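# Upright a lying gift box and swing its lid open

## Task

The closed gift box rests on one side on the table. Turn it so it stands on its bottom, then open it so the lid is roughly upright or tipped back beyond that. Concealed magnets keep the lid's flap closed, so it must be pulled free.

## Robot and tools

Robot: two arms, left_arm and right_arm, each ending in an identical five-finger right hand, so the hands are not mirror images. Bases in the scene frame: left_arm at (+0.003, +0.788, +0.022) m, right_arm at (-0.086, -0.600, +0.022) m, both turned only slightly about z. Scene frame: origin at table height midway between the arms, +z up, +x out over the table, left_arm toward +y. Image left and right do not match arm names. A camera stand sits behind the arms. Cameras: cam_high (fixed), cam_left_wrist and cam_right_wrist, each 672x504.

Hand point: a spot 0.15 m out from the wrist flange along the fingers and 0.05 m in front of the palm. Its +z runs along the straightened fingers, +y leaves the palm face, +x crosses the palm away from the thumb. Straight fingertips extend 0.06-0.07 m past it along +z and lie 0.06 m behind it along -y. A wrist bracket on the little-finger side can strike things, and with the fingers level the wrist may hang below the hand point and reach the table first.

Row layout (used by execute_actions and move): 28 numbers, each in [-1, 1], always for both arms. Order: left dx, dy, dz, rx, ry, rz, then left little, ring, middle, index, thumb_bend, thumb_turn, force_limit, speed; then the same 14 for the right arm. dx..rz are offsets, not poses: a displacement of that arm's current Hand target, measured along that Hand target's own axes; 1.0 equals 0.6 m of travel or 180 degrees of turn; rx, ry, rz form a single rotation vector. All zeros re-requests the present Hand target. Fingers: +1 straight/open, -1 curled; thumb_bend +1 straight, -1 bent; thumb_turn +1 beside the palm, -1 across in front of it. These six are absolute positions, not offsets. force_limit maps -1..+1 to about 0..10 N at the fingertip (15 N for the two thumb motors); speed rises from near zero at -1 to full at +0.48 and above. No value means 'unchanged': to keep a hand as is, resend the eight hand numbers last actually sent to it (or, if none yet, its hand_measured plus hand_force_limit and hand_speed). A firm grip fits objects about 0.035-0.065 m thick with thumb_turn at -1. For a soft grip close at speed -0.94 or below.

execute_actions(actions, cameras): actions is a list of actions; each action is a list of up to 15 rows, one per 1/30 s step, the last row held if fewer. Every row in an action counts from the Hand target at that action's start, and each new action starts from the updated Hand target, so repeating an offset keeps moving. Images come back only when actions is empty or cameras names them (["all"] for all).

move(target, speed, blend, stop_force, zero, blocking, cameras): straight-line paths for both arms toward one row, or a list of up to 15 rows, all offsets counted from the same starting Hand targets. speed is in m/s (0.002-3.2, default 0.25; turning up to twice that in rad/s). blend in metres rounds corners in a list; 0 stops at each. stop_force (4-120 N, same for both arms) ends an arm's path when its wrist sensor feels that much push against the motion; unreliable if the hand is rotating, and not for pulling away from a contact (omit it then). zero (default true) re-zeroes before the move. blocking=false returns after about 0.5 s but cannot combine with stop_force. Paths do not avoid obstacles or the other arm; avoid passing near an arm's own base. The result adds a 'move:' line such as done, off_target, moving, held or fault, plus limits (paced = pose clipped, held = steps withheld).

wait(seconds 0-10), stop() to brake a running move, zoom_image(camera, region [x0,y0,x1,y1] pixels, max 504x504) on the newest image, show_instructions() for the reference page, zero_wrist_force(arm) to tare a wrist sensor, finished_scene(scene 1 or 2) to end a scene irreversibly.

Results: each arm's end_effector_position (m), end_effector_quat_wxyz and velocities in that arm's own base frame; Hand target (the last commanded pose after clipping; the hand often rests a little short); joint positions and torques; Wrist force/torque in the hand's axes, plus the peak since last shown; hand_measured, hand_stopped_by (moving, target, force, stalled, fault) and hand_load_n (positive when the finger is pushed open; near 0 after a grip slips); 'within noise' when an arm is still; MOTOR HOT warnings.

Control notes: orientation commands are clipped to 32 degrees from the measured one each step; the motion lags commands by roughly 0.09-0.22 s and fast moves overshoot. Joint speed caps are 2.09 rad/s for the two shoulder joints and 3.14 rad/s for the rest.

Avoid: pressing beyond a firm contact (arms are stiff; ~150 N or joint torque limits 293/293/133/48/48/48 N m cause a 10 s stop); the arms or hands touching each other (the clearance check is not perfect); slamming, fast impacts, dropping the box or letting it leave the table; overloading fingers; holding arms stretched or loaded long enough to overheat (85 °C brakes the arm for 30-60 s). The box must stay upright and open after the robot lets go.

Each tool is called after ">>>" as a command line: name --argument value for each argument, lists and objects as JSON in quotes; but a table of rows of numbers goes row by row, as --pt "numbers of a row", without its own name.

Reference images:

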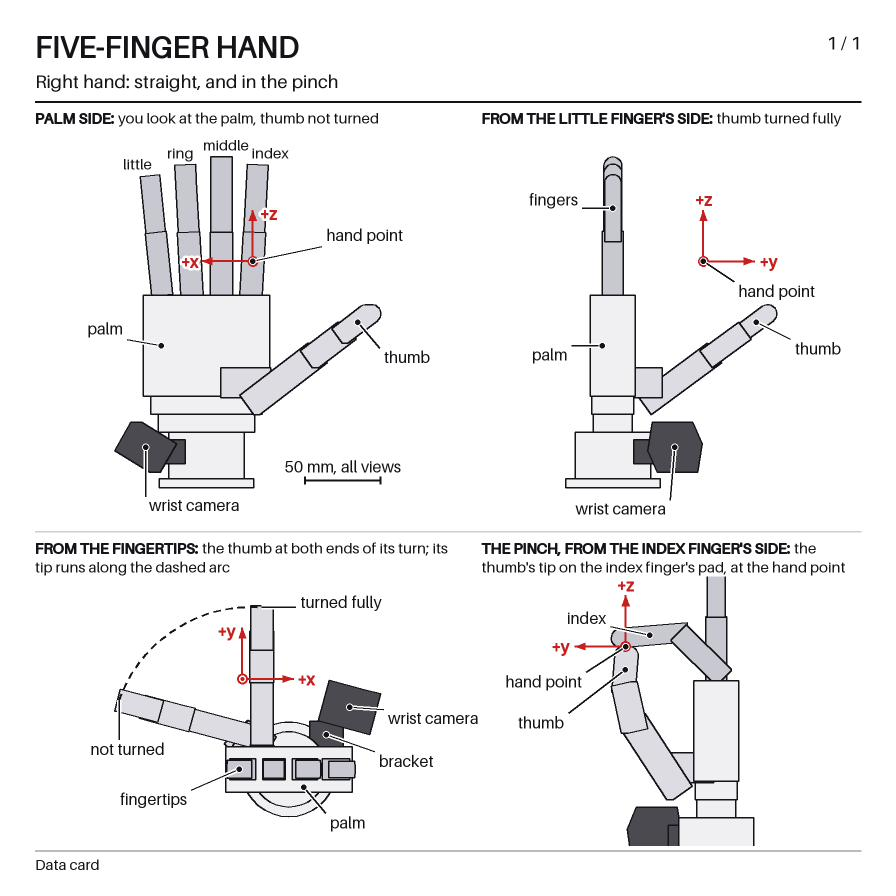

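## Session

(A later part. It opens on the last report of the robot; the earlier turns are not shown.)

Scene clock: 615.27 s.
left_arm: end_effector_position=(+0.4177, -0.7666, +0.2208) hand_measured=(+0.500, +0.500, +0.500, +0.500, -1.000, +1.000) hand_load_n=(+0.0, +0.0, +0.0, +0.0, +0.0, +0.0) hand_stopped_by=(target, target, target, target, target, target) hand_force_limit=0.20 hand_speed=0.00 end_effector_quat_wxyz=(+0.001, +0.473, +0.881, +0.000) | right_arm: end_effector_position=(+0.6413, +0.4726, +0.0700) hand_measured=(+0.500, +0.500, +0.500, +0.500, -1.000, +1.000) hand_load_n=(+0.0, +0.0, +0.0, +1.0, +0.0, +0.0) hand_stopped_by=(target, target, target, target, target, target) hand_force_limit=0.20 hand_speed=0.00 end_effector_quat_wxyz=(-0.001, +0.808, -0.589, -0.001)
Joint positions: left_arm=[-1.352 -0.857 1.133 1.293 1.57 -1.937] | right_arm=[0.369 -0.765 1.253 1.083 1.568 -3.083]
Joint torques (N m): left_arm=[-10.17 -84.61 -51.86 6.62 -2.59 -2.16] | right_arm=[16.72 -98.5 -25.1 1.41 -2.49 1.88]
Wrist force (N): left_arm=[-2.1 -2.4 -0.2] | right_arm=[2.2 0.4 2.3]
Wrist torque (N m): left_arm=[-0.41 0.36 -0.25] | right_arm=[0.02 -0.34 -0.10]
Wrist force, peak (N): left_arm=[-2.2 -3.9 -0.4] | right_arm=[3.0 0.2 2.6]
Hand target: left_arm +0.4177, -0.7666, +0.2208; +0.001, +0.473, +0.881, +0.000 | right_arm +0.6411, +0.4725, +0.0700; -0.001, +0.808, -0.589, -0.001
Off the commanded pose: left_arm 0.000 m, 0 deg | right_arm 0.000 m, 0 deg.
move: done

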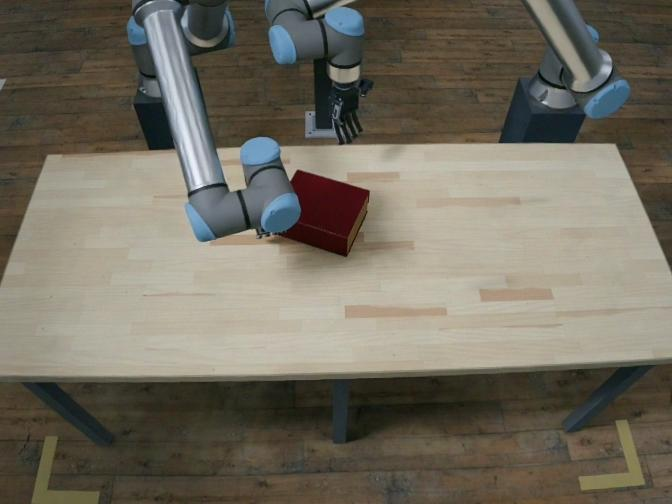

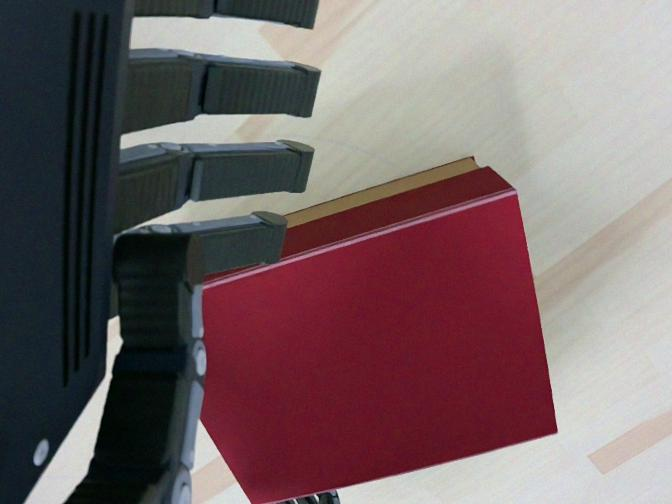

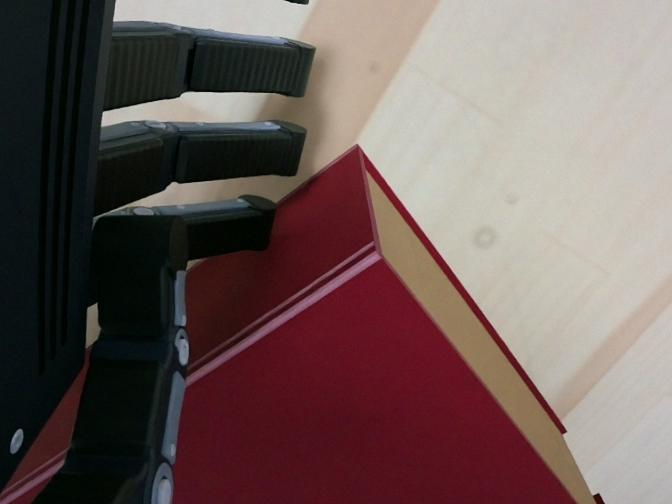

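>>> move --pt "-0.028 0.012 0 0 0 0.276 0.5 0.5 0.5 0.5 -1 1 0.2 0 0 -0.12 0.0 0 0 0 0.5 0.5 0.5 0.5 -1 1 0.2 0" --pt "-0.028 0.012 0.26 0 0 0.276 0.5 0.5 0.5 0.5 -1 1 0.2 0 0.05 -0.15 -0.05 0 0 0 0.5 0.5 0.5 0.5 -1 1 0.2 0" --speed 0.25 --cameras '["all"]'

Scene clock: 631.83 s.
left_arm: end_effector_position=(+0.4331, -0.7768, +0.0652) hand_measured=(+0.500, +0.500, +0.500, +0.500, -1.000, +1.000) hand_load_n=(+0.0, +0.0, +0.0, +0.0, +0.0, +0.0) hand_stopped_by=(target, target, target, target, target, target) hand_force_limit=0.20 hand_speed=0.00 end_effector_quat_wxyz=(+0.001, +0.800, +0.600, +0.000) | right_arm: end_effector_position=(+0.7360, +0.4715, +0.0999) hand_measured=(+0.500, +0.500, +0.500, +0.500, -1.000, +1.000) hand_load_n=(+0.0, +0.0, +0.0, +0.0, +0.0, +0.0) hand_stopped_by=(target, target, target, target, target, target) hand_force_limit=0.20 hand_speed=0.00 end_effector_quat_wxyz=(-0.001, +0.808, -0.589, -0.001)
Joint positions: left_arm=[-1.3 -0.792 1.313 1.048 1.57 -1.017] | right_arm=[0.331 -0.65 0.979 1.242 1.568 -3.122]
Joint torques (N m): left_arm=[13.27 -86.67 -21.14 2 -2.63 1.75] | right_arm=[-10.34 -88.45 -40.82 7.66 2.31 -1.78]
Wrist force (N): left_arm=[-2.5 -2.8 -0.6] | right_arm=[2.4 0.6 2.4]
Wrist torque (N m): left_arm=[-0.39 0.44 -0.63] | right_arm=[-0.07 -0.44 0.21]
Wrist force, peak (N): left_arm=[-2.3 -2.8 -1.9] | right_arm=[2.6 1.0 2.8]
Hand target: left_arm +0.4332, -0.7769, +0.0649; +0.001, +0.800, +0.600, +0.000 | right_arm +0.7360, +0.4714, +0.0999; -0.001, +0.808, -0.589, -0.001
Off the commanded pose: left_arm 0.000 m, 0 deg | right_arm 0.000 m, 0 deg.
move: done

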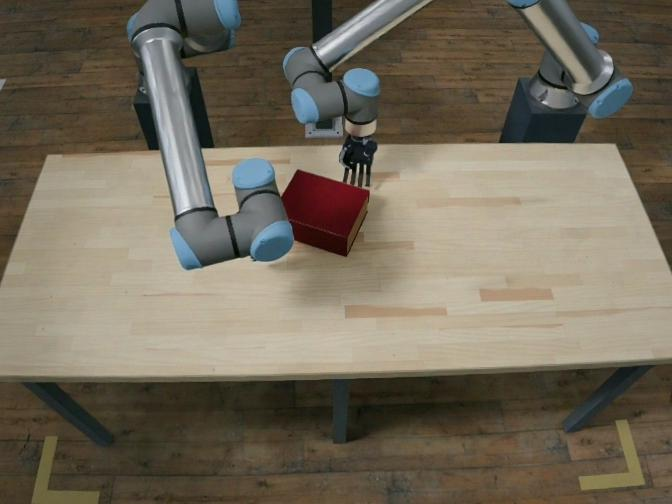

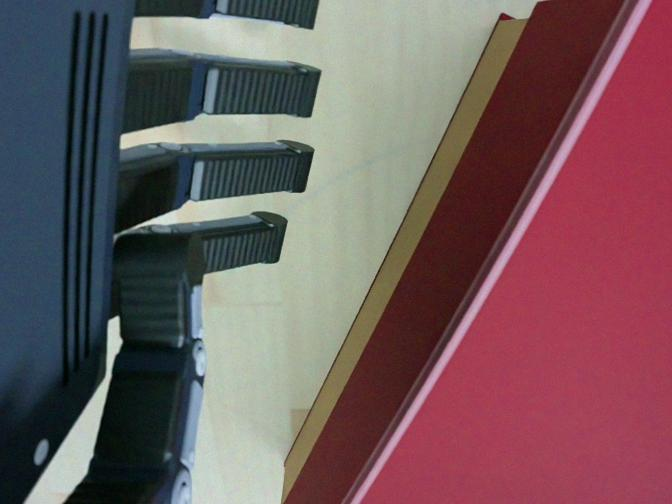

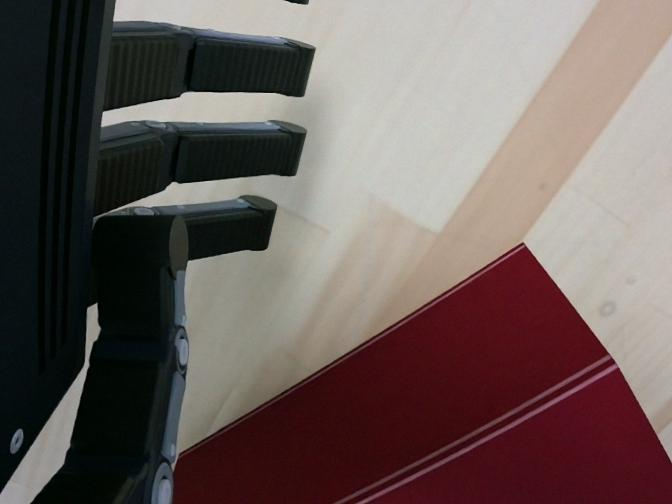

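>>> move --pt "0.08 0.02 0 0 0 0.11 0.5 0.5 0.5 0.5 -1 1 0.2 0 0.0 0 0.0 0 0 0 0.5 0.5 0.5 0.5 -1 1 0.2 0" --pt "0.08 0.34 0 0 0 0.11 0.5 0.5 0.5 0.5 -1 1 0.2 0 0 0 0 0 0 0 0.5 0.5 0.5 0.5 -1 1 0.2 0" --speed 0.1 --cameras '["all"]'

Scene clock: 640.97 s.
left_arm: end_effector_position=(+0.6423, -0.7876, +0.0652) hand_measured=(+0.500, +0.500, +0.500, +0.500, -1.000, +1.000) hand_load_n=(+0.0, +0.0, +0.0, +0.5, +0.0, +0.0) hand_stopped_by=(target, target, target, target, target, target) hand_force_limit=0.20 hand_speed=0.00 end_effector_quat_wxyz=(+0.001, +0.891, +0.454, +0.000) | right_arm: end_effector_position=(+0.7360, +0.4714, +0.0999) hand_measured=(+0.500, +0.500, +0.500, +0.500, -1.000, +1.000) hand_load_n=(+0.0, +0.0, +0.0, +0.0, +0.0, +0.0) hand_stopped_by=(target, target, target, target, target, target) hand_force_limit=0.20 hand_speed=0.00 end_effector_quat_wxyz=(-0.001, +0.808, -0.589, -0.001)
Joint positions: left_arm=[-1.056 -0.58 0.908 1.241 1.571 -0.428] | right_arm=[0.331 -0.65 0.979 1.242 1.568 -3.122]
Joint torques (N m): left_arm=[14.99 -100.82 -51.97 5.68 2.68 1.69] | right_arm=[-11.84 -88.21 -40.5 7.73 2.23 -1.68]
Wrist force (N): left_arm=[-2.1 -3.4 0.2] | right_arm=[2.5 0.9 2.5]
Wrist torque (N m): left_arm=[-0.40 0.35 -0.53] | right_arm=[-0.02 -0.46 0.23]
Wrist force, peak (N): left_arm=[-2.2 -4.5 -1.3] | right_arm=[2.5 0.6 2.9]
Hand target: left_arm +0.6425, -0.7876, +0.0652; +0.001, +0.891, +0.454, +0.000 | right_arm +0.7360, +0.4714, +0.0999; -0.001, +0.808, -0.589, -0.001
Off the commanded pose: left_arm 0.000 m, 0 deg | right_arm 0.000 m, 0 deg.
move: done

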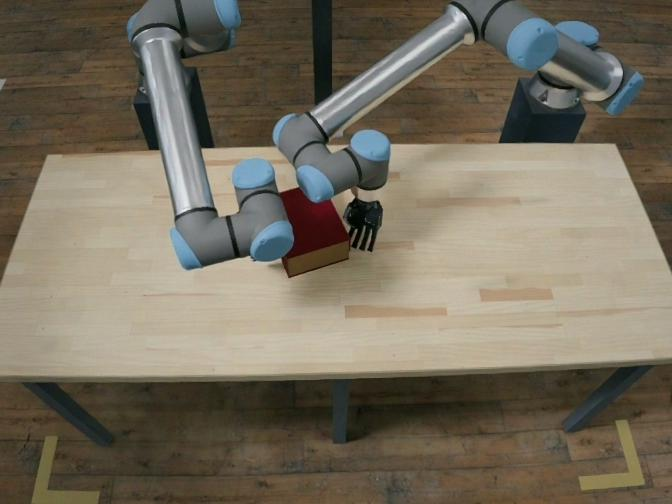

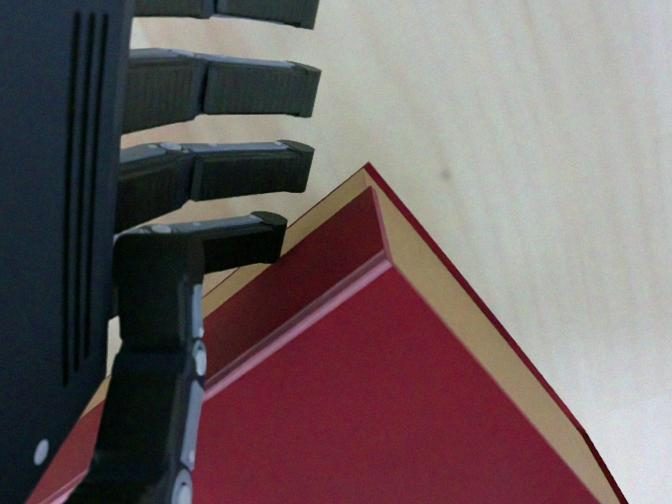

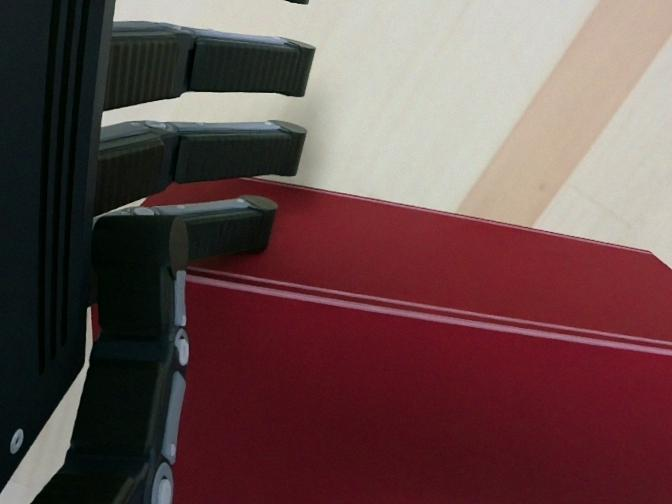

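>>> move --pt "0 -0.1 -0.18 0 0 0 0.5 0.5 0.5 0.5 -1 1 0.2 0 0.05 0 -0.2 0 0 0 0.5 0.5 0.5 0.5 -1 1 0.2 0" --pt "-0.134 -0.214 -0.1 0 0 0.206 0.5 0.5 0.5 0.5 -1 1 0.2 0 0.132 0.043 -0.2 0 0 0.483 0.5 0.5 0.5 0.5 -1 1 0.2 0" --pt "-0.134 -0.214 0.027 0 0 0.206 0.5 0.5 0.5 0.5 -1 1 0.2 0 0.132 0.043 0.05 0 0 0.483 0.5 0.5 0.5 0.5 -1 1 0.2 0" --speed 0.25 --blend 0.02 --cameras '["all"]'

Scene clock: 661.33 s.
left_arm: end_effector_position=(+0.4913, -0.7773, +0.0489) hand_measured=(+0.500, +0.500, +0.500, +0.500, -1.000, +1.000) hand_load_n=(+0.0, +0.0, +0.5, +0.0, +0.0, +0.0) hand_stopped_by=(target, target, target, target, target, target) hand_force_limit=0.20 hand_speed=0.00 end_effector_quat_wxyz=(+0.001, +0.989, +0.147, +0.000) | right_arm: end_effector_position=(+0.7356, +0.3882, +0.0701) hand_measured=(+0.500, +0.500, +0.500, +0.500, -1.000, +1.000) hand_load_n=(+0.0, +0.0, +0.0, +0.0, +0.0, +0.0) hand_stopped_by=(target, target, target, target, target, target) hand_force_limit=0.20 hand_speed=0.00 end_effector_quat_wxyz=(+0.000, -0.181, +0.983, +0.001)
Joint positions: left_arm=[-1.156 -0.709 1.187 1.09 1.57 0.119] | right_arm=[0.194 -0.839 1.39 1.02 1.568 -1.742]
Joint torques (N m): left_arm=[-4.82 -84.59 -22.1 2.03 2.09 1.94] | right_arm=[16.2 -74.02 -24.17 1.14 -2.36 2.01]
Wrist force (N): left_arm=[-2.2 -2.7 -0.9] | right_arm=[2.0 1.0 2.4]
Wrist torque (N m): left_arm=[-0.34 0.44 -0.53] | right_arm=[0.01 -0.37 -0.11]
Wrist force, peak (N): left_arm=[-2.7 -3.1 -1.3] | right_arm=[2.3 1.0 3.5]
Hand target: left_arm +0.4913, -0.7773, +0.0487; +0.001, +0.989, +0.147, +0.000 | right_arm +0.7357, +0.3882, +0.0697; +0.000, -0.181, +0.983, +0.001
Off the commanded pose: left_arm 0.000 m, 0 deg | right_arm 0.000 m, 0 deg.
move: done

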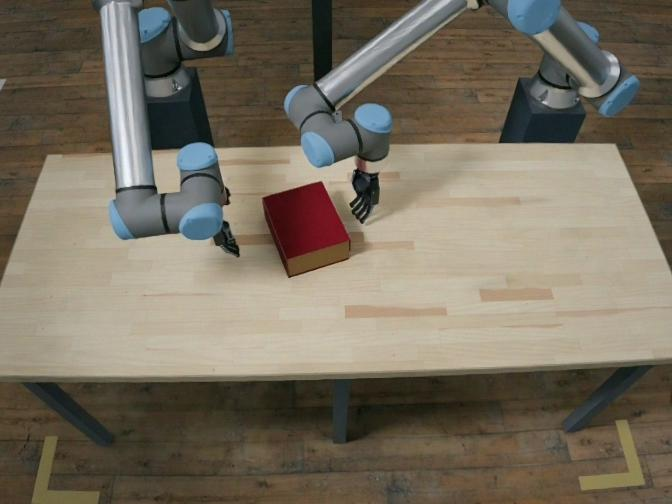

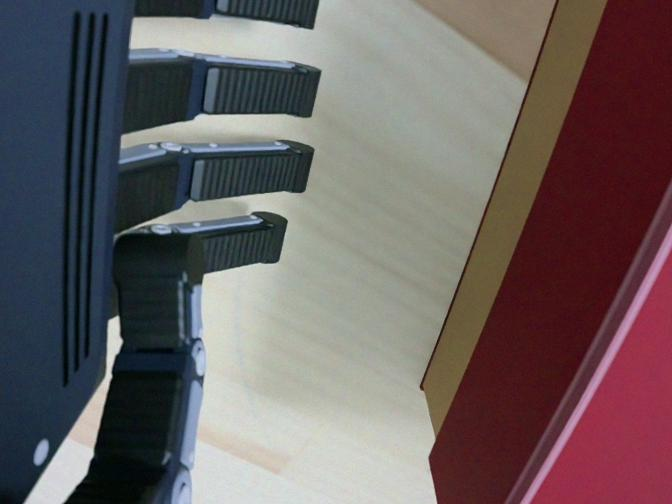

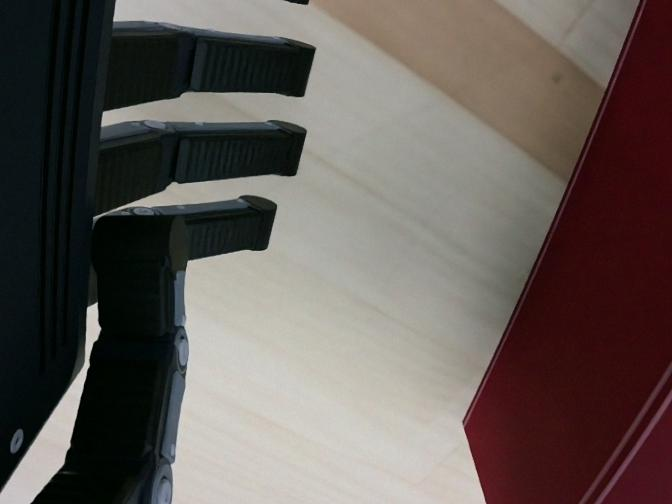

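>>> move --pt "0 0.06 0 0 0 0.025 0.5 0.5 0.5 0.5 -1 1 0.2 0 0 0.1 0 0 0 0.025 0.5 0.5 0.5 0.5 -1 1 0.2 0" --speed 0.15

>>> move --pt "0 0.12 0 0 0 0 0.5 0.5 0.5 0.5 -1 1 0.2 0 0 0.12 0 0 0 0 0.5 0.5 0.5 0.5 -1 1 0.2 0" --speed 0.03 --stop_force 9 --cameras '["all"]'

Scene clock: 669.53 s.
left_arm: end_effector_position=(+0.5017, -0.8116, +0.0488) hand_measured=(+0.500, +0.500, +0.500, +0.500, -1.000, +1.000) hand_load_n=(+0.0, +0.5, +0.0, +0.0, +0.0, +0.0) hand_stopped_by=(target, target, target, target, target, target) hand_force_limit=0.20 hand_speed=0.00 end_effector_quat_wxyz=(+0.001, +0.994, +0.108, +0.001) | right_arm: end_effector_position=(+0.7143, +0.4441, +0.0699) hand_measured=(+0.500, +0.500, +0.500, +0.500, -1.000, +1.000) hand_load_n=(+0.0, +0.0, +0.0, +0.0, +0.0, +0.0) hand_stopped_by=(target, target, target, target, target, target) hand_force_limit=0.20 hand_speed=0.00 end_effector_quat_wxyz=(+0.000, -0.143, +0.990, +0.001)
Joint positions: left_arm=[-1.156 -0.645 1.065 1.149 1.57 0.198] | right_arm=[0.273 -0.837 1.387 1.021 1.568 -1.585]
Joint torques (N m): left_arm=[11.16 -93.83 -50.46 6.68 2.9 1.27] | right_arm=[18.38 -73.87 -37.31 7.74 2.4 1.95]
Wrist force (N): left_arm=[-1.9 -2.7 -1.2] | right_arm=[2.1 0.8 2.0]
Wrist torque (N m): left_arm=[-0.33 0.37 -0.53] | right_arm=[-0.01 -0.38 -0.12]
Wrist force, peak (N): left_arm=[-2.2 -3.5 -0.8] | right_arm=[2.2 1.7 2.8]
Hand target: left_arm +0.5018, -0.8117, +0.0488; +0.001, +0.994, +0.108, +0.001 | right_arm +0.7143, +0.4443, +0.0699; +0.000, -0.143, +0.990, +0.001
Off the commanded pose: left_arm 0.000 m, 0 deg | right_arm 0.000 m, 0 deg.
move: done

Scene clock: 672.03 s.
left_arm: end_effector_position=(+0.5090, -0.8445, +0.0489) hand_measured=(+0.500, +0.500, +0.500, +0.500, -1.000, +1.000) hand_load_n=(+0.0, +1.0, +2.5, +0.0, +0.0, +0.0) hand_stopped_by=(target, target, target, target, target, target) hand_force_limit=0.20 hand_speed=0.00 end_effector_quat_wxyz=(+0.001, +0.994, +0.108, +0.001) | right_arm: end_effector_position=(+0.7047, +0.4766, +0.0700) hand_measured=(+0.500, +0.500, +0.500, +0.500, -1.000, +1.000) hand_load_n=(+0.0, +3.0, +4.0, +0.0, +0.0, +0.0) hand_stopped_by=(target, target, target, target, target, target) hand_force_limit=0.20 hand_speed=0.00 end_effector_quat_wxyz=(+0.000, -0.143, +0.990, +0.001)
Joint positions: left_arm=[-1.163 -0.589 0.955 1.202 1.57 0.191] | right_arm=[0.316 -0.826 1.367 1.03 1.568 -1.541]
Joint torques (N m): left_arm=[11.05 -132.11 -25.5 -0.58 -0.45 1.83] | right_arm=[-5.24 -90.99 -23.1 1.04 -2.52 -1.75]
Wrist force (N): left_arm=[-1.6 -9.8 -4.7] | right_arm=[0.9 -7.3 -1.5]
Wrist torque (N m): left_arm=[0.03 0.48 -0.46] | right_arm=[0.52 -0.34 -0.15]
Wrist force, peak (N): left_arm=[-2.9 -27.4 -15.3] | right_arm=[3.5 -23.0 -12.4]
Hand target: left_arm +0.5090, -0.8445, +0.0489; +0.001, +0.994, +0.108, +0.001 (not the last commanded pose) | right_arm +0.7048, +0.4766, +0.0700; +0.000, -0.143, +0.990, +0.001 (not the last commanded pose)
Off the commanded pose: left_arm 0.038 m, 0 deg | right_arm 0.038 m, 0 deg.
move: contact (left_arm, right_arm)

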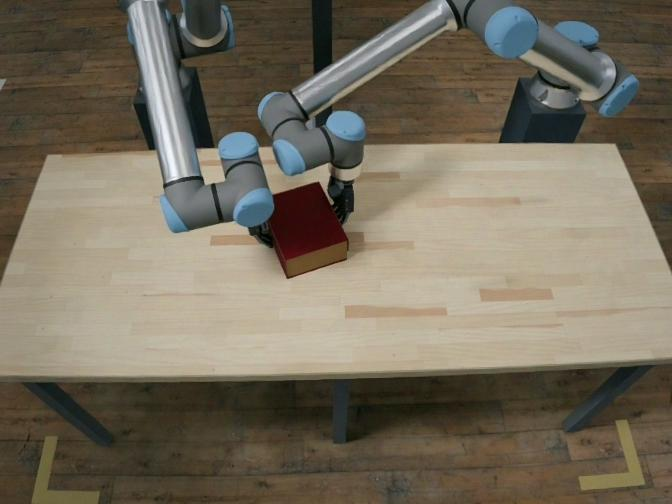

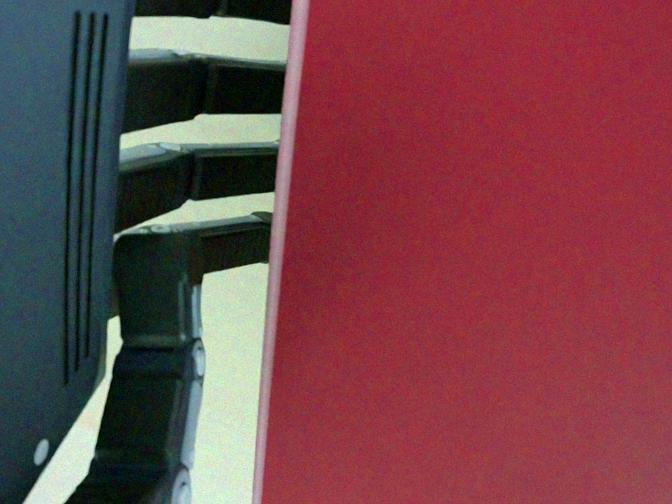

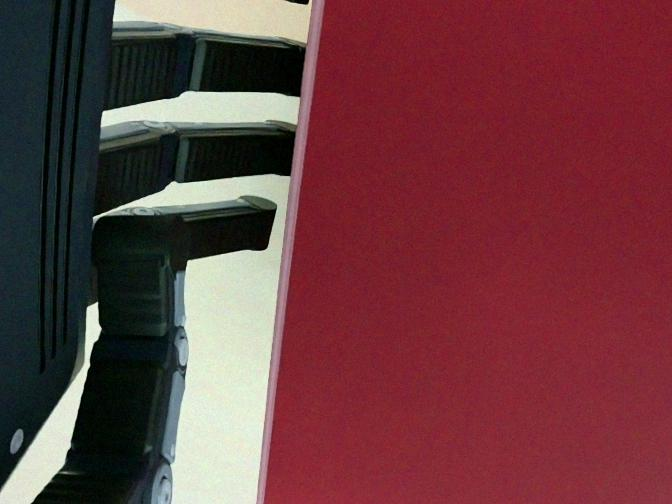

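>>> move --pt "0 0.002 0 0 0 0 0.5 0.5 0.5 0.5 -1 1 0.2 0 0 0 0 0 0 0 0.5 0.5 0.5 0.5 -1 1 0.2 0" --pt "0 0.002 -0.035 0 0 0 0.5 0.5 0.5 0.5 -1 1 0.2 0 0 0 0 0 0 0 0.5 0.5 0.5 0.5 -1 1 0.2 0" --speed 0.02 --cameras '["all"]'

>>> zoom_image --camera "cam_high" --region '[230, 160, 390, 290]'

Scene clock: 678.43 s.
left_arm: end_effector_position=(+0.5092, -0.8456, +0.0695) hand_measured=(+0.500, +0.500, +0.502, +0.500, -1.000, +1.000) hand_load_n=(+0.0, +7.0, +13.0, +0.0, +0.0, +0.0) hand_stopped_by=(target, target, target, target, target, target) hand_force_limit=0.20 hand_speed=0.00 end_effector_quat_wxyz=(+0.001, +0.994, +0.108, +0.001) | right_arm: end_effector_position=(+0.7048, +0.4765, +0.0700) hand_measured=(+0.500, +0.500, +0.500, +0.500, -1.000, +1.000) hand_load_n=(+1.0, +12.5, +9.0, +0.5, +0.0, +0.0) hand_stopped_by=(target, target, target, target, target, target) hand_force_limit=0.20 hand_speed=0.00 end_effector_quat_wxyz=(+0.000, -0.143, +0.990, +0.001)
Joint positions: left_arm=[-1.164 -0.601 0.941 1.229 1.57 0.19] | right_arm=[0.316 -0.826 1.367 1.03 1.568 -1.541]
Joint torques (N m): left_arm=[-15.6 -140.63 -63.63 0.01 -0.22 -2.05] | right_arm=[10.06 -83.41 -25.27 1.93 -7.45 -1.69]
Wrist force (N): left_arm=[-3.7 -23.4 2.2] | right_arm=[0.3 -21.2 -4.5]
Wrist torque (N m): left_arm=[0.52 0.14 -0.92] | right_arm=[1.28 -0.28 -0.74]
Wrist force, peak (N): left_arm=[-3.7 -23.4 2.2] | right_arm=[-0.1 -21.4 -5.7]
Hand target: left_arm +0.5092, -0.8456, +0.0699; +0.001, +0.994, +0.108, +0.001 | right_arm +0.7048, +0.4766, +0.0700; +0.000, -0.143, +0.990, +0.001
Off the commanded pose: left_arm 0.000 m, 0 deg | right_arm 0.000 m, 0 deg.
move: done

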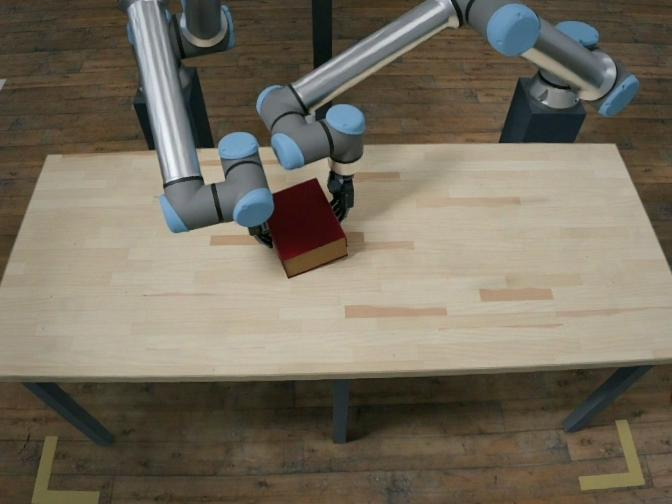

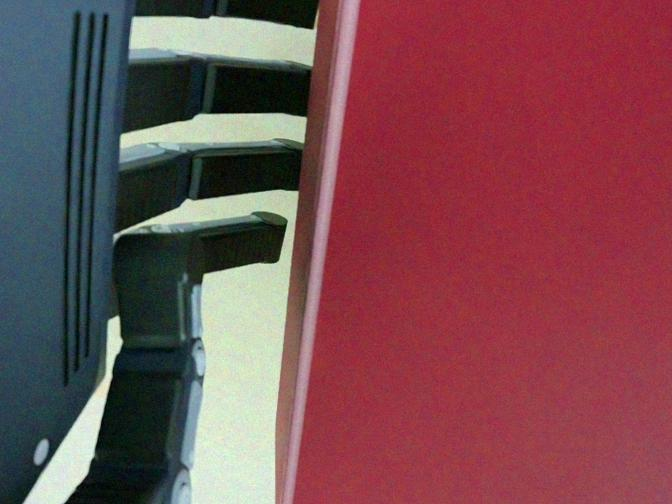

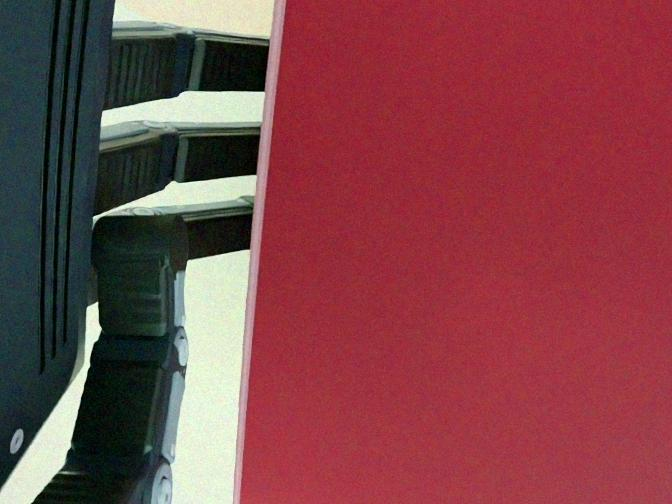

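Scaled by 3.150.

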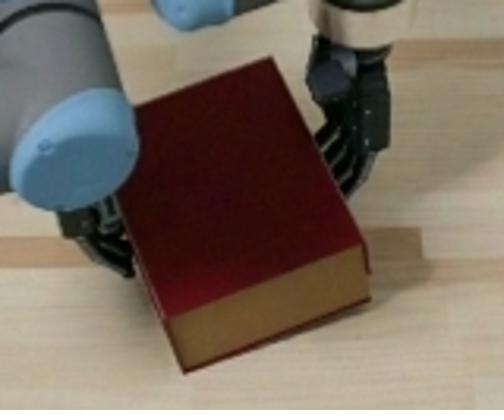

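>>> move --pt "0 0 0.035 0 0 0 0.5 0.5 0.5 0.5 -1 1 0.2 0 0 -0.01 0 0 0 0 0.5 0.5 0.5 0.5 -1 1 0.2 0" --pt "0 -0.03 0.035 0 0 0 0.5 0.5 0.5 0.5 -1 1 0.2 0 0 -0.07 -0.03 0 0 0 0.5 0.5 0.5 0.5 -1 1 0.2 0" --pt "0 -0.03 0.035 0 0 0 0.5 0.5 0.5 0.5 -1 1 0.2 0 0 -0.07 -0.25 0 0 0 1 1 1 1 1 1 0.2 0" --pt "0 -0.03 0.035 0 0 0 0.5 0.5 0.5 0.5 -1 1 0.2 0 -0.095 0.246 -0.25 0 0 -0.52 1 1 1 1 1 1 0.2 0" --pt "0 -0.03 0.035 0 0 0 0.5 0.5 0.5 0.5 -1 1 0.2 0 -0.095 0.246 -0.05 0 0 -0.52 1 1 1 1 1 1 0.2 0" --speed '[0.03,0.1,0.25,0.35,0.25]' --cameras '["all"]'

>>> zoom_image --camera "cam_high" --region '[230, 160, 390, 290]'

Scene clock: 721.80 s.
left_arm: end_effector_position=(+0.5054, -0.8281, +0.0489) hand_measured=(+0.500, +0.500, +0.500, +0.500, -1.000, +1.000) hand_load_n=(+0.0, +0.0, +0.0, +0.0, +0.0, +0.0) hand_stopped_by=(target, target, target, target, target, target) hand_force_limit=0.20 hand_speed=0.00 end_effector_quat_wxyz=(+0.001, +0.994, +0.108, +0.001) | right_arm: end_effector_position=(+0.7178, +0.6342, +0.1007) hand_measured=(+1.000, +1.000, +1.000, +1.000, +1.000, +1.000) hand_load_n=(+0.0, +0.0, +0.0, +0.0, -0.5, +0.0) hand_stopped_by=(target, target, target, target, target, target) hand_force_limit=0.20 hand_speed=0.00 end_effector_quat_wxyz=(-0.001, +0.819, -0.574, -0.001)
Joint positions: left_arm=[-1.16 -0.618 1.012 1.175 1.57 0.194] | right_arm=[0.498 -0.477 0.642 1.405 1.568 -2.993]
Joint torques (N m): left_arm=[14.23 -133.32 -23.4 2.1 2.8 1.64] | right_arm=[12.83 -95.9 -28.85 0.78 -2.69 2.03]
Wrist force (N): left_arm=[-1.6 -2.8 -0.6] | right_arm=[2.0 0.3 3.0]
Wrist torque (N m): left_arm=[-0.38 0.28 -0.51] | right_arm=[-0.17 -0.38 0.16]
Wrist force, peak (N): left_arm=[-4.3 -26.0 1.1] | right_arm=[0.3 -21.6 -4.7]
Hand target: left_arm +0.5054, -0.8281, +0.0489; +0.001, +0.994, +0.108, +0.001 | right_arm +0.7178, +0.6342, +0.1003; -0.001, +0.819, -0.574, -0.001
Off the commanded pose: left_arm 0.000 m, 0 deg | right_arm 0.000 m, 0 deg.
move: done

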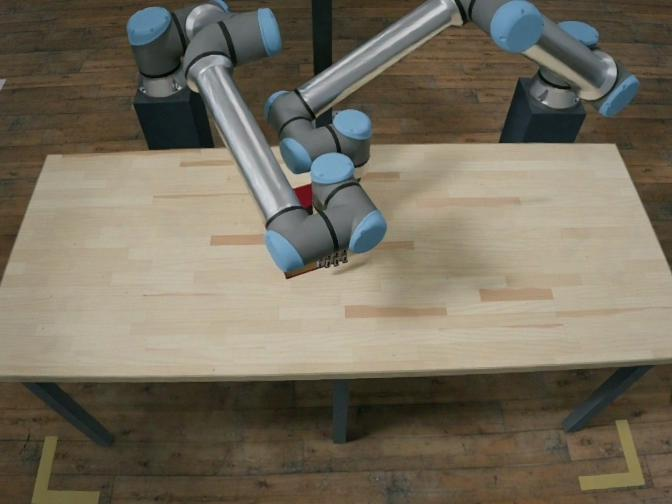

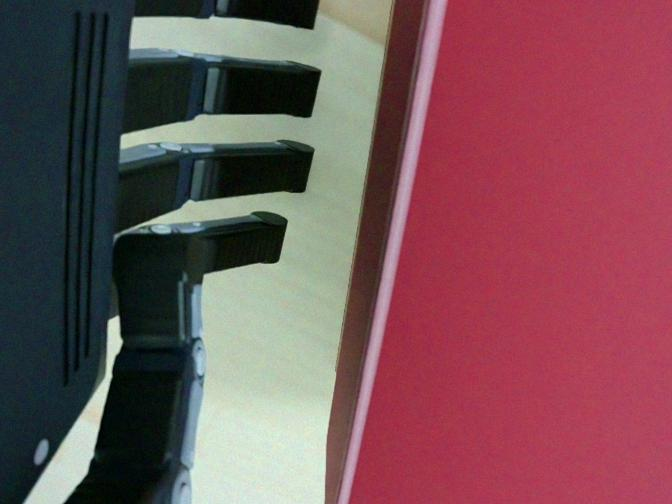

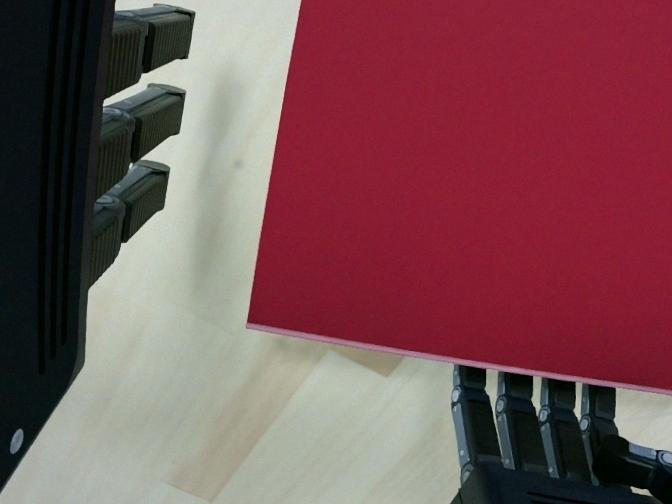

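Scaled by 3.150.

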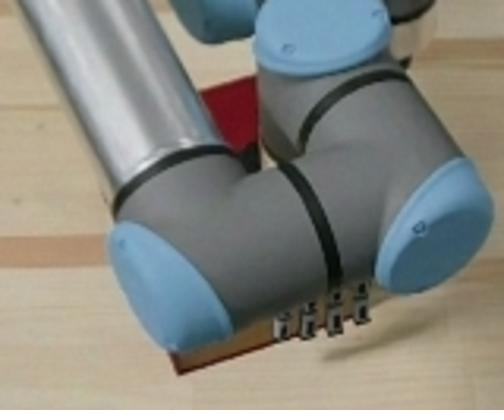

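>>> move --pt "0 0 0 0 0 0 0.5 0.5 0.5 0.5 -1 1 0.2 0 0 0.045 0 0 0 0 1 1 1 1 1 1 0.2 0" --speed 0.04 --stop_force 6

>>> move --pt "0 0 0 0 0 0 0.5 0.5 0.5 0.5 -1 1 0.2 0 0 0 0.12 0 0 0 1 1 1 1 1 1 0.2 0" --speed 0.03 --stop_force 14 --cameras '["all"]'

>>> zoom_image --camera "cam_high" --region '[270, 200, 390, 300]'

Scene clock: 733.20 s.
left_arm: end_effector_position=(+0.5054, -0.8281, +0.0489) hand_measured=(+0.500, +0.500, +0.500, +0.500, -1.000, +1.000) hand_load_n=(+0.0, +0.0, +0.0, +0.0, +0.0, +0.0) hand_stopped_by=(target, target, target, target, target, target) hand_force_limit=0.20 hand_speed=0.00 end_effector_quat_wxyz=(+0.001, +0.994, +0.108, +0.001) | right_arm: end_effector_position=(+0.6924, +0.6249, +0.1003) hand_measured=(+1.000, +1.000, +1.000, +1.000, +1.000, +1.000) hand_load_n=(+0.0, +0.0, +0.0, +0.0, -0.5, +0.0) hand_stopped_by=(target, target, target, target, target, target) hand_force_limit=0.20 hand_speed=0.00 end_effector_quat_wxyz=(-0.001, +0.819, -0.574, -0.001)
Joint positions: left_arm=[-1.16 -0.618 1.012 1.175 1.57 0.194] | right_arm=[0.502 -0.541 0.767 1.344 1.568 -2.988]
Joint torques (N m): left_arm=[11.59 -133.42 -23.73 2.03 2.73 1.73] | right_arm=[16.42 -112.81 -29.33 1.04 -2.5 1.81]
Wrist force (N): left_arm=[-1.9 -3.2 -0.4] | right_arm=[2.8 0.6 2.5]
Wrist torque (N m): left_arm=[-0.45 0.33 -0.54] | right_arm=[-0.10 -0.49 -0.09]
Wrist force, peak (N): left_arm=[-1.7 -3.4 -0.7] | right_arm=[2.6 0.4 3.0]
Hand target: left_arm +0.5054, -0.8281, +0.0489; +0.001, +0.994, +0.108, +0.001 | right_arm +0.6924, +0.6249, +0.1003; -0.001, +0.819, -0.574, -0.001
Off the commanded pose: left_arm 0.000 m, 0 deg | right_arm 0.000 m, 0 deg.
move: done

Scene clock: 736.33 s.
left_arm: end_effector_position=(+0.5054, -0.8281, +0.0489) hand_measured=(+0.500, +0.500, +0.500, +0.500, -1.000, +1.000) hand_load_n=(+0.0, +0.0, +0.0, +0.0, +0.0, +0.0) hand_stopped_by=(target, target, target, target, target, target) hand_force_limit=0.20 hand_speed=0.00 end_effector_quat_wxyz=(+0.001, +0.994, +0.108, +0.001) | right_arm: end_effector_position=(+0.6924, +0.6251, +0.0503) hand_measured=(+1.000, +1.000, +1.000, +1.000, +1.000, +1.000) hand_load_n=(+0.0, +0.0, +0.0, +0.0, +0.0, +0.0) hand_stopped_by=(target, target, target, target, target, target) hand_force_limit=0.20 hand_speed=0.00 end_effector_quat_wxyz=(-0.001, +0.819, -0.574, -0.001)
Joint positions: left_arm=[-1.16 -0.618 1.012 1.175 1.57 0.194] | right_arm=[0.502 -0.511 0.8 1.281 1.568 -2.988]
Joint torques (N m): left_arm=[11.59 -134.87 -23.04 1.89 2.49 1.72] | right_arm=[16.57 -104.81 -37.4 6.39 -1.84 1.16]
Wrist force (N): left_arm=[-1.4 -3.2 -0.5] | right_arm=[2.5 0.4 -7.4]
Wrist torque (N m): left_arm=[-0.44 0.25 -0.51] | right_arm=[0.37 0.15 -0.11]
Wrist force, peak (N): left_arm=[-1.7 -3.6 -0.3] | right_arm=[2.8 1.7 -35.0]
Hand target: left_arm +0.5054, -0.8281, +0.0489; +0.001, +0.994, +0.108, +0.001 | right_arm +0.6924, +0.6251, +0.0503; -0.001, +0.819, -0.574, -0.001 (not the last commanded pose)
Off the commanded pose: left_arm 0.000 m, 0 deg | right_arm 0.022 m, 0 deg.
move: contact (right_arm)

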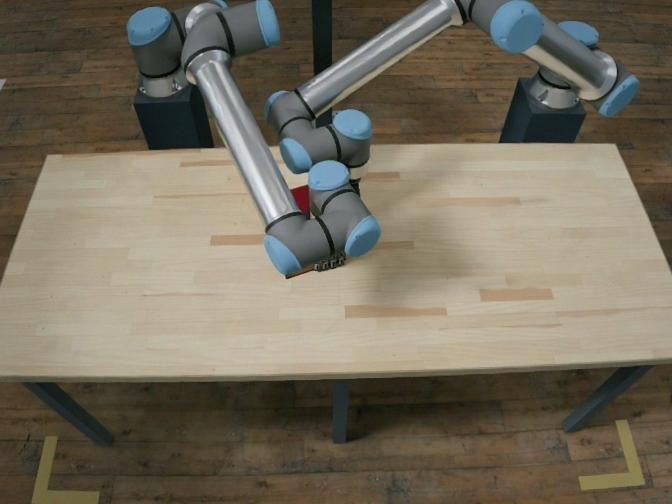

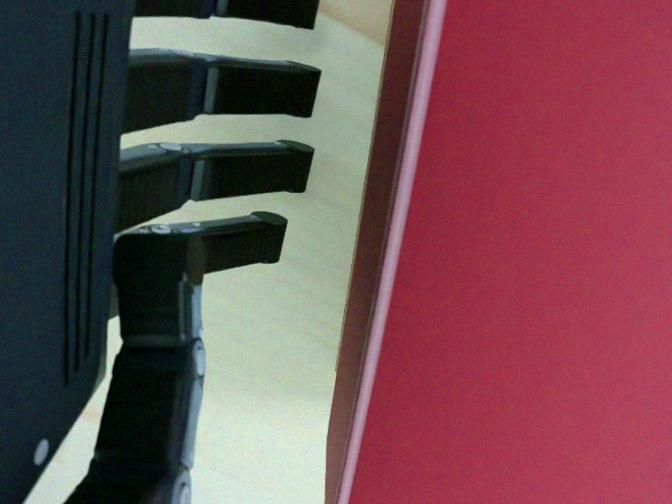

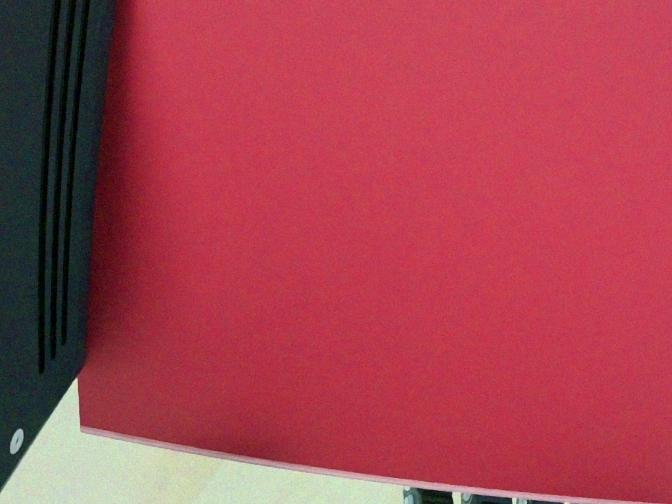

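Scaled by 4.200.

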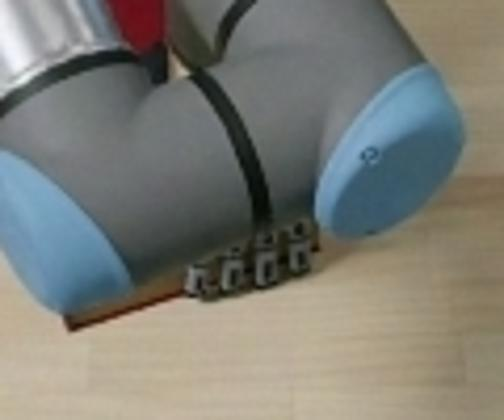

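>>> move --pt "0 0.1 0 0 0 0 0.5 0.5 0.5 0.5 -1 1 0.2 0 0 0 0 0 0 0 1 1 1 1 1 1 0.2 0" --speed 0.02 --stop_force 5

>>> move --pt "0 0.001 -0.025 0 0 0 0.5 0.5 0.5 0.5 -1 1 0.2 0 0 0 0 0 0 0 1 1 1 1 1 1 0.2 0" --speed 0.02 --cameras '["all"]'

>>> zoom_image --camera "cam_high" --region '[270, 170, 390, 290]'

Scene clock: 744.80 s.
left_arm: end_effector_position=(+0.5121, -0.8586, +0.0489) hand_measured=(+0.500, +0.500, +0.500, +0.500, -1.000, +1.000) hand_load_n=(+0.0, +0.5, +0.0, +0.0, +0.0, +0.5) hand_stopped_by=(target, target, target, target, target, target) hand_force_limit=0.20 hand_speed=0.00 end_effector_quat_wxyz=(+0.001, +0.994, +0.108, +0.001) | right_arm: end_effector_position=(+0.6924, +0.6251, +0.0503) hand_measured=(+1.000, +1.000, +1.000, +1.000, +1.000, +1.000) hand_load_n=(+0.0, +0.0, +0.0, +0.0, +0.0, +0.0) hand_stopped_by=(target, target, target, target, target, target) hand_force_limit=0.20 hand_speed=0.00 end_effector_quat_wxyz=(-0.001, +0.819, -0.574, -0.001)
Joint positions: left_arm=[-1.166 -0.563 0.904 1.227 1.57 0.188] | right_arm=[0.502 -0.511 0.8 1.281 1.568 -2.988]
Joint torques (N m): left_arm=[11.44 -139.11 -22.93 1.88 -0.7 1.14] | right_arm=[8.05 -103.59 -32.16 5.83 -1.73 -0.04]
Wrist force (N): left_arm=[-1.5 -3.1 -0.6] | right_arm=[4.0 -1.7 -7.4]
Wrist torque (N m): left_arm=[-0.44 0.28 -0.20] | right_arm=[0.36 0.20 -0.20]
Wrist force, peak (N): left_arm=[-6.1 -8.1 -1.9] | right_arm=[4.9 -2.4 -7.9]
Hand target: left_arm +0.5121, -0.8586, +0.0489; +0.001, +0.994, +0.108, +0.001 (not the last commanded pose) | right_arm +0.6924, +0.6251, +0.0503; -0.001, +0.819, -0.574, -0.001
Off the commanded pose: left_arm 0.029 m, 0 deg | right_arm 0.000 m, 0 deg.
move: contact (left_arm)

Scene clock: 745.87 s.
left_arm: end_effector_position=(+0.5122, -0.8591, +0.0636) hand_measured=(+0.500, +0.500, +0.500, +0.500, -1.000, +1.000) hand_load_n=(+4.5, +0.0, +0.0, +0.0, +0.0, +0.0) hand_stopped_by=(target, target, target, target, target, target) hand_force_limit=0.20 hand_speed=0.00 end_effector_quat_wxyz=(+0.001, +0.994, +0.108, +0.001) | right_arm: end_effector_position=(+0.6924, +0.6251, +0.0503) hand_measured=(+1.000, +1.000, +1.000, +1.000, +1.000, +1.000) hand_load_n=(+0.0, +0.0, +0.0, +0.0, +0.0, +0.0) hand_stopped_by=(target, target, target, target, target, target) hand_force_limit=0.20 hand_speed=0.00 end_effector_quat_wxyz=(-0.001, +0.819, -0.574, -0.001)
Joint positions: left_arm=[-1.166 -0.572 0.895 1.245 1.57 0.187] | right_arm=[0.502 -0.511 0.8 1.281 1.568 -2.988]
Joint torques (N m): left_arm=[-9.32 -139.83 -52.7 5.98 -0.09 -1.58] | right_arm=[5.42 -102.1 -29.15 5.4 -1.57 0.12]
Wrist force (N): left_arm=[-2.8 -5.6 1.6] | right_arm=[3.7 0.4 -9.3]
Wrist torque (N m): left_arm=[-0.40 0.17 -0.43] | right_arm=[0.54 0.32 -0.08]
Wrist force, peak (N): left_arm=[-4.1 -6.1 4.7] | right_arm=[4.3 0.0 -9.8]
Hand target: left_arm +0.5122, -0.8592, +0.0639; +0.001, +0.994, +0.108, +0.001 | right_arm +0.6924, +0.6251, +0.0503; -0.001, +0.819, -0.574, -0.001
Off the commanded pose: left_arm 0.000 m, 0 deg | right_arm 0.000 m, 0 deg.
move: done

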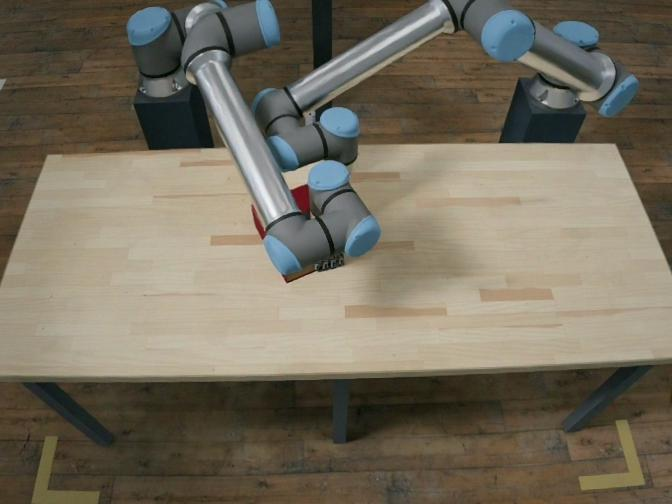

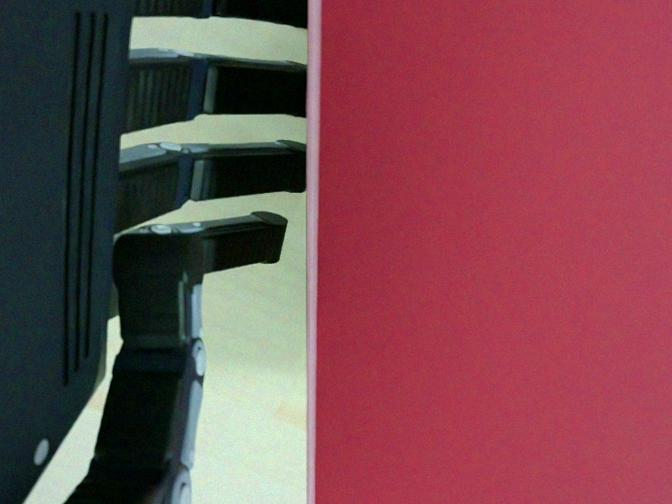

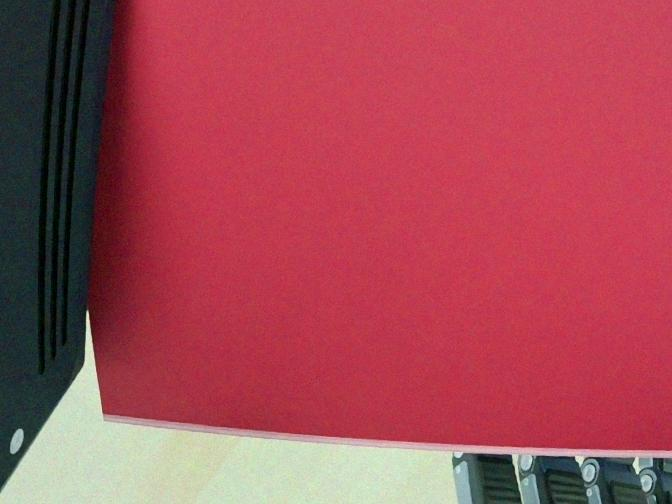

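Scaled by 4.200.

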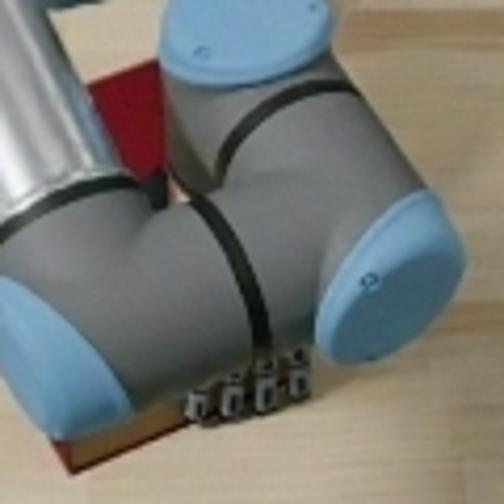

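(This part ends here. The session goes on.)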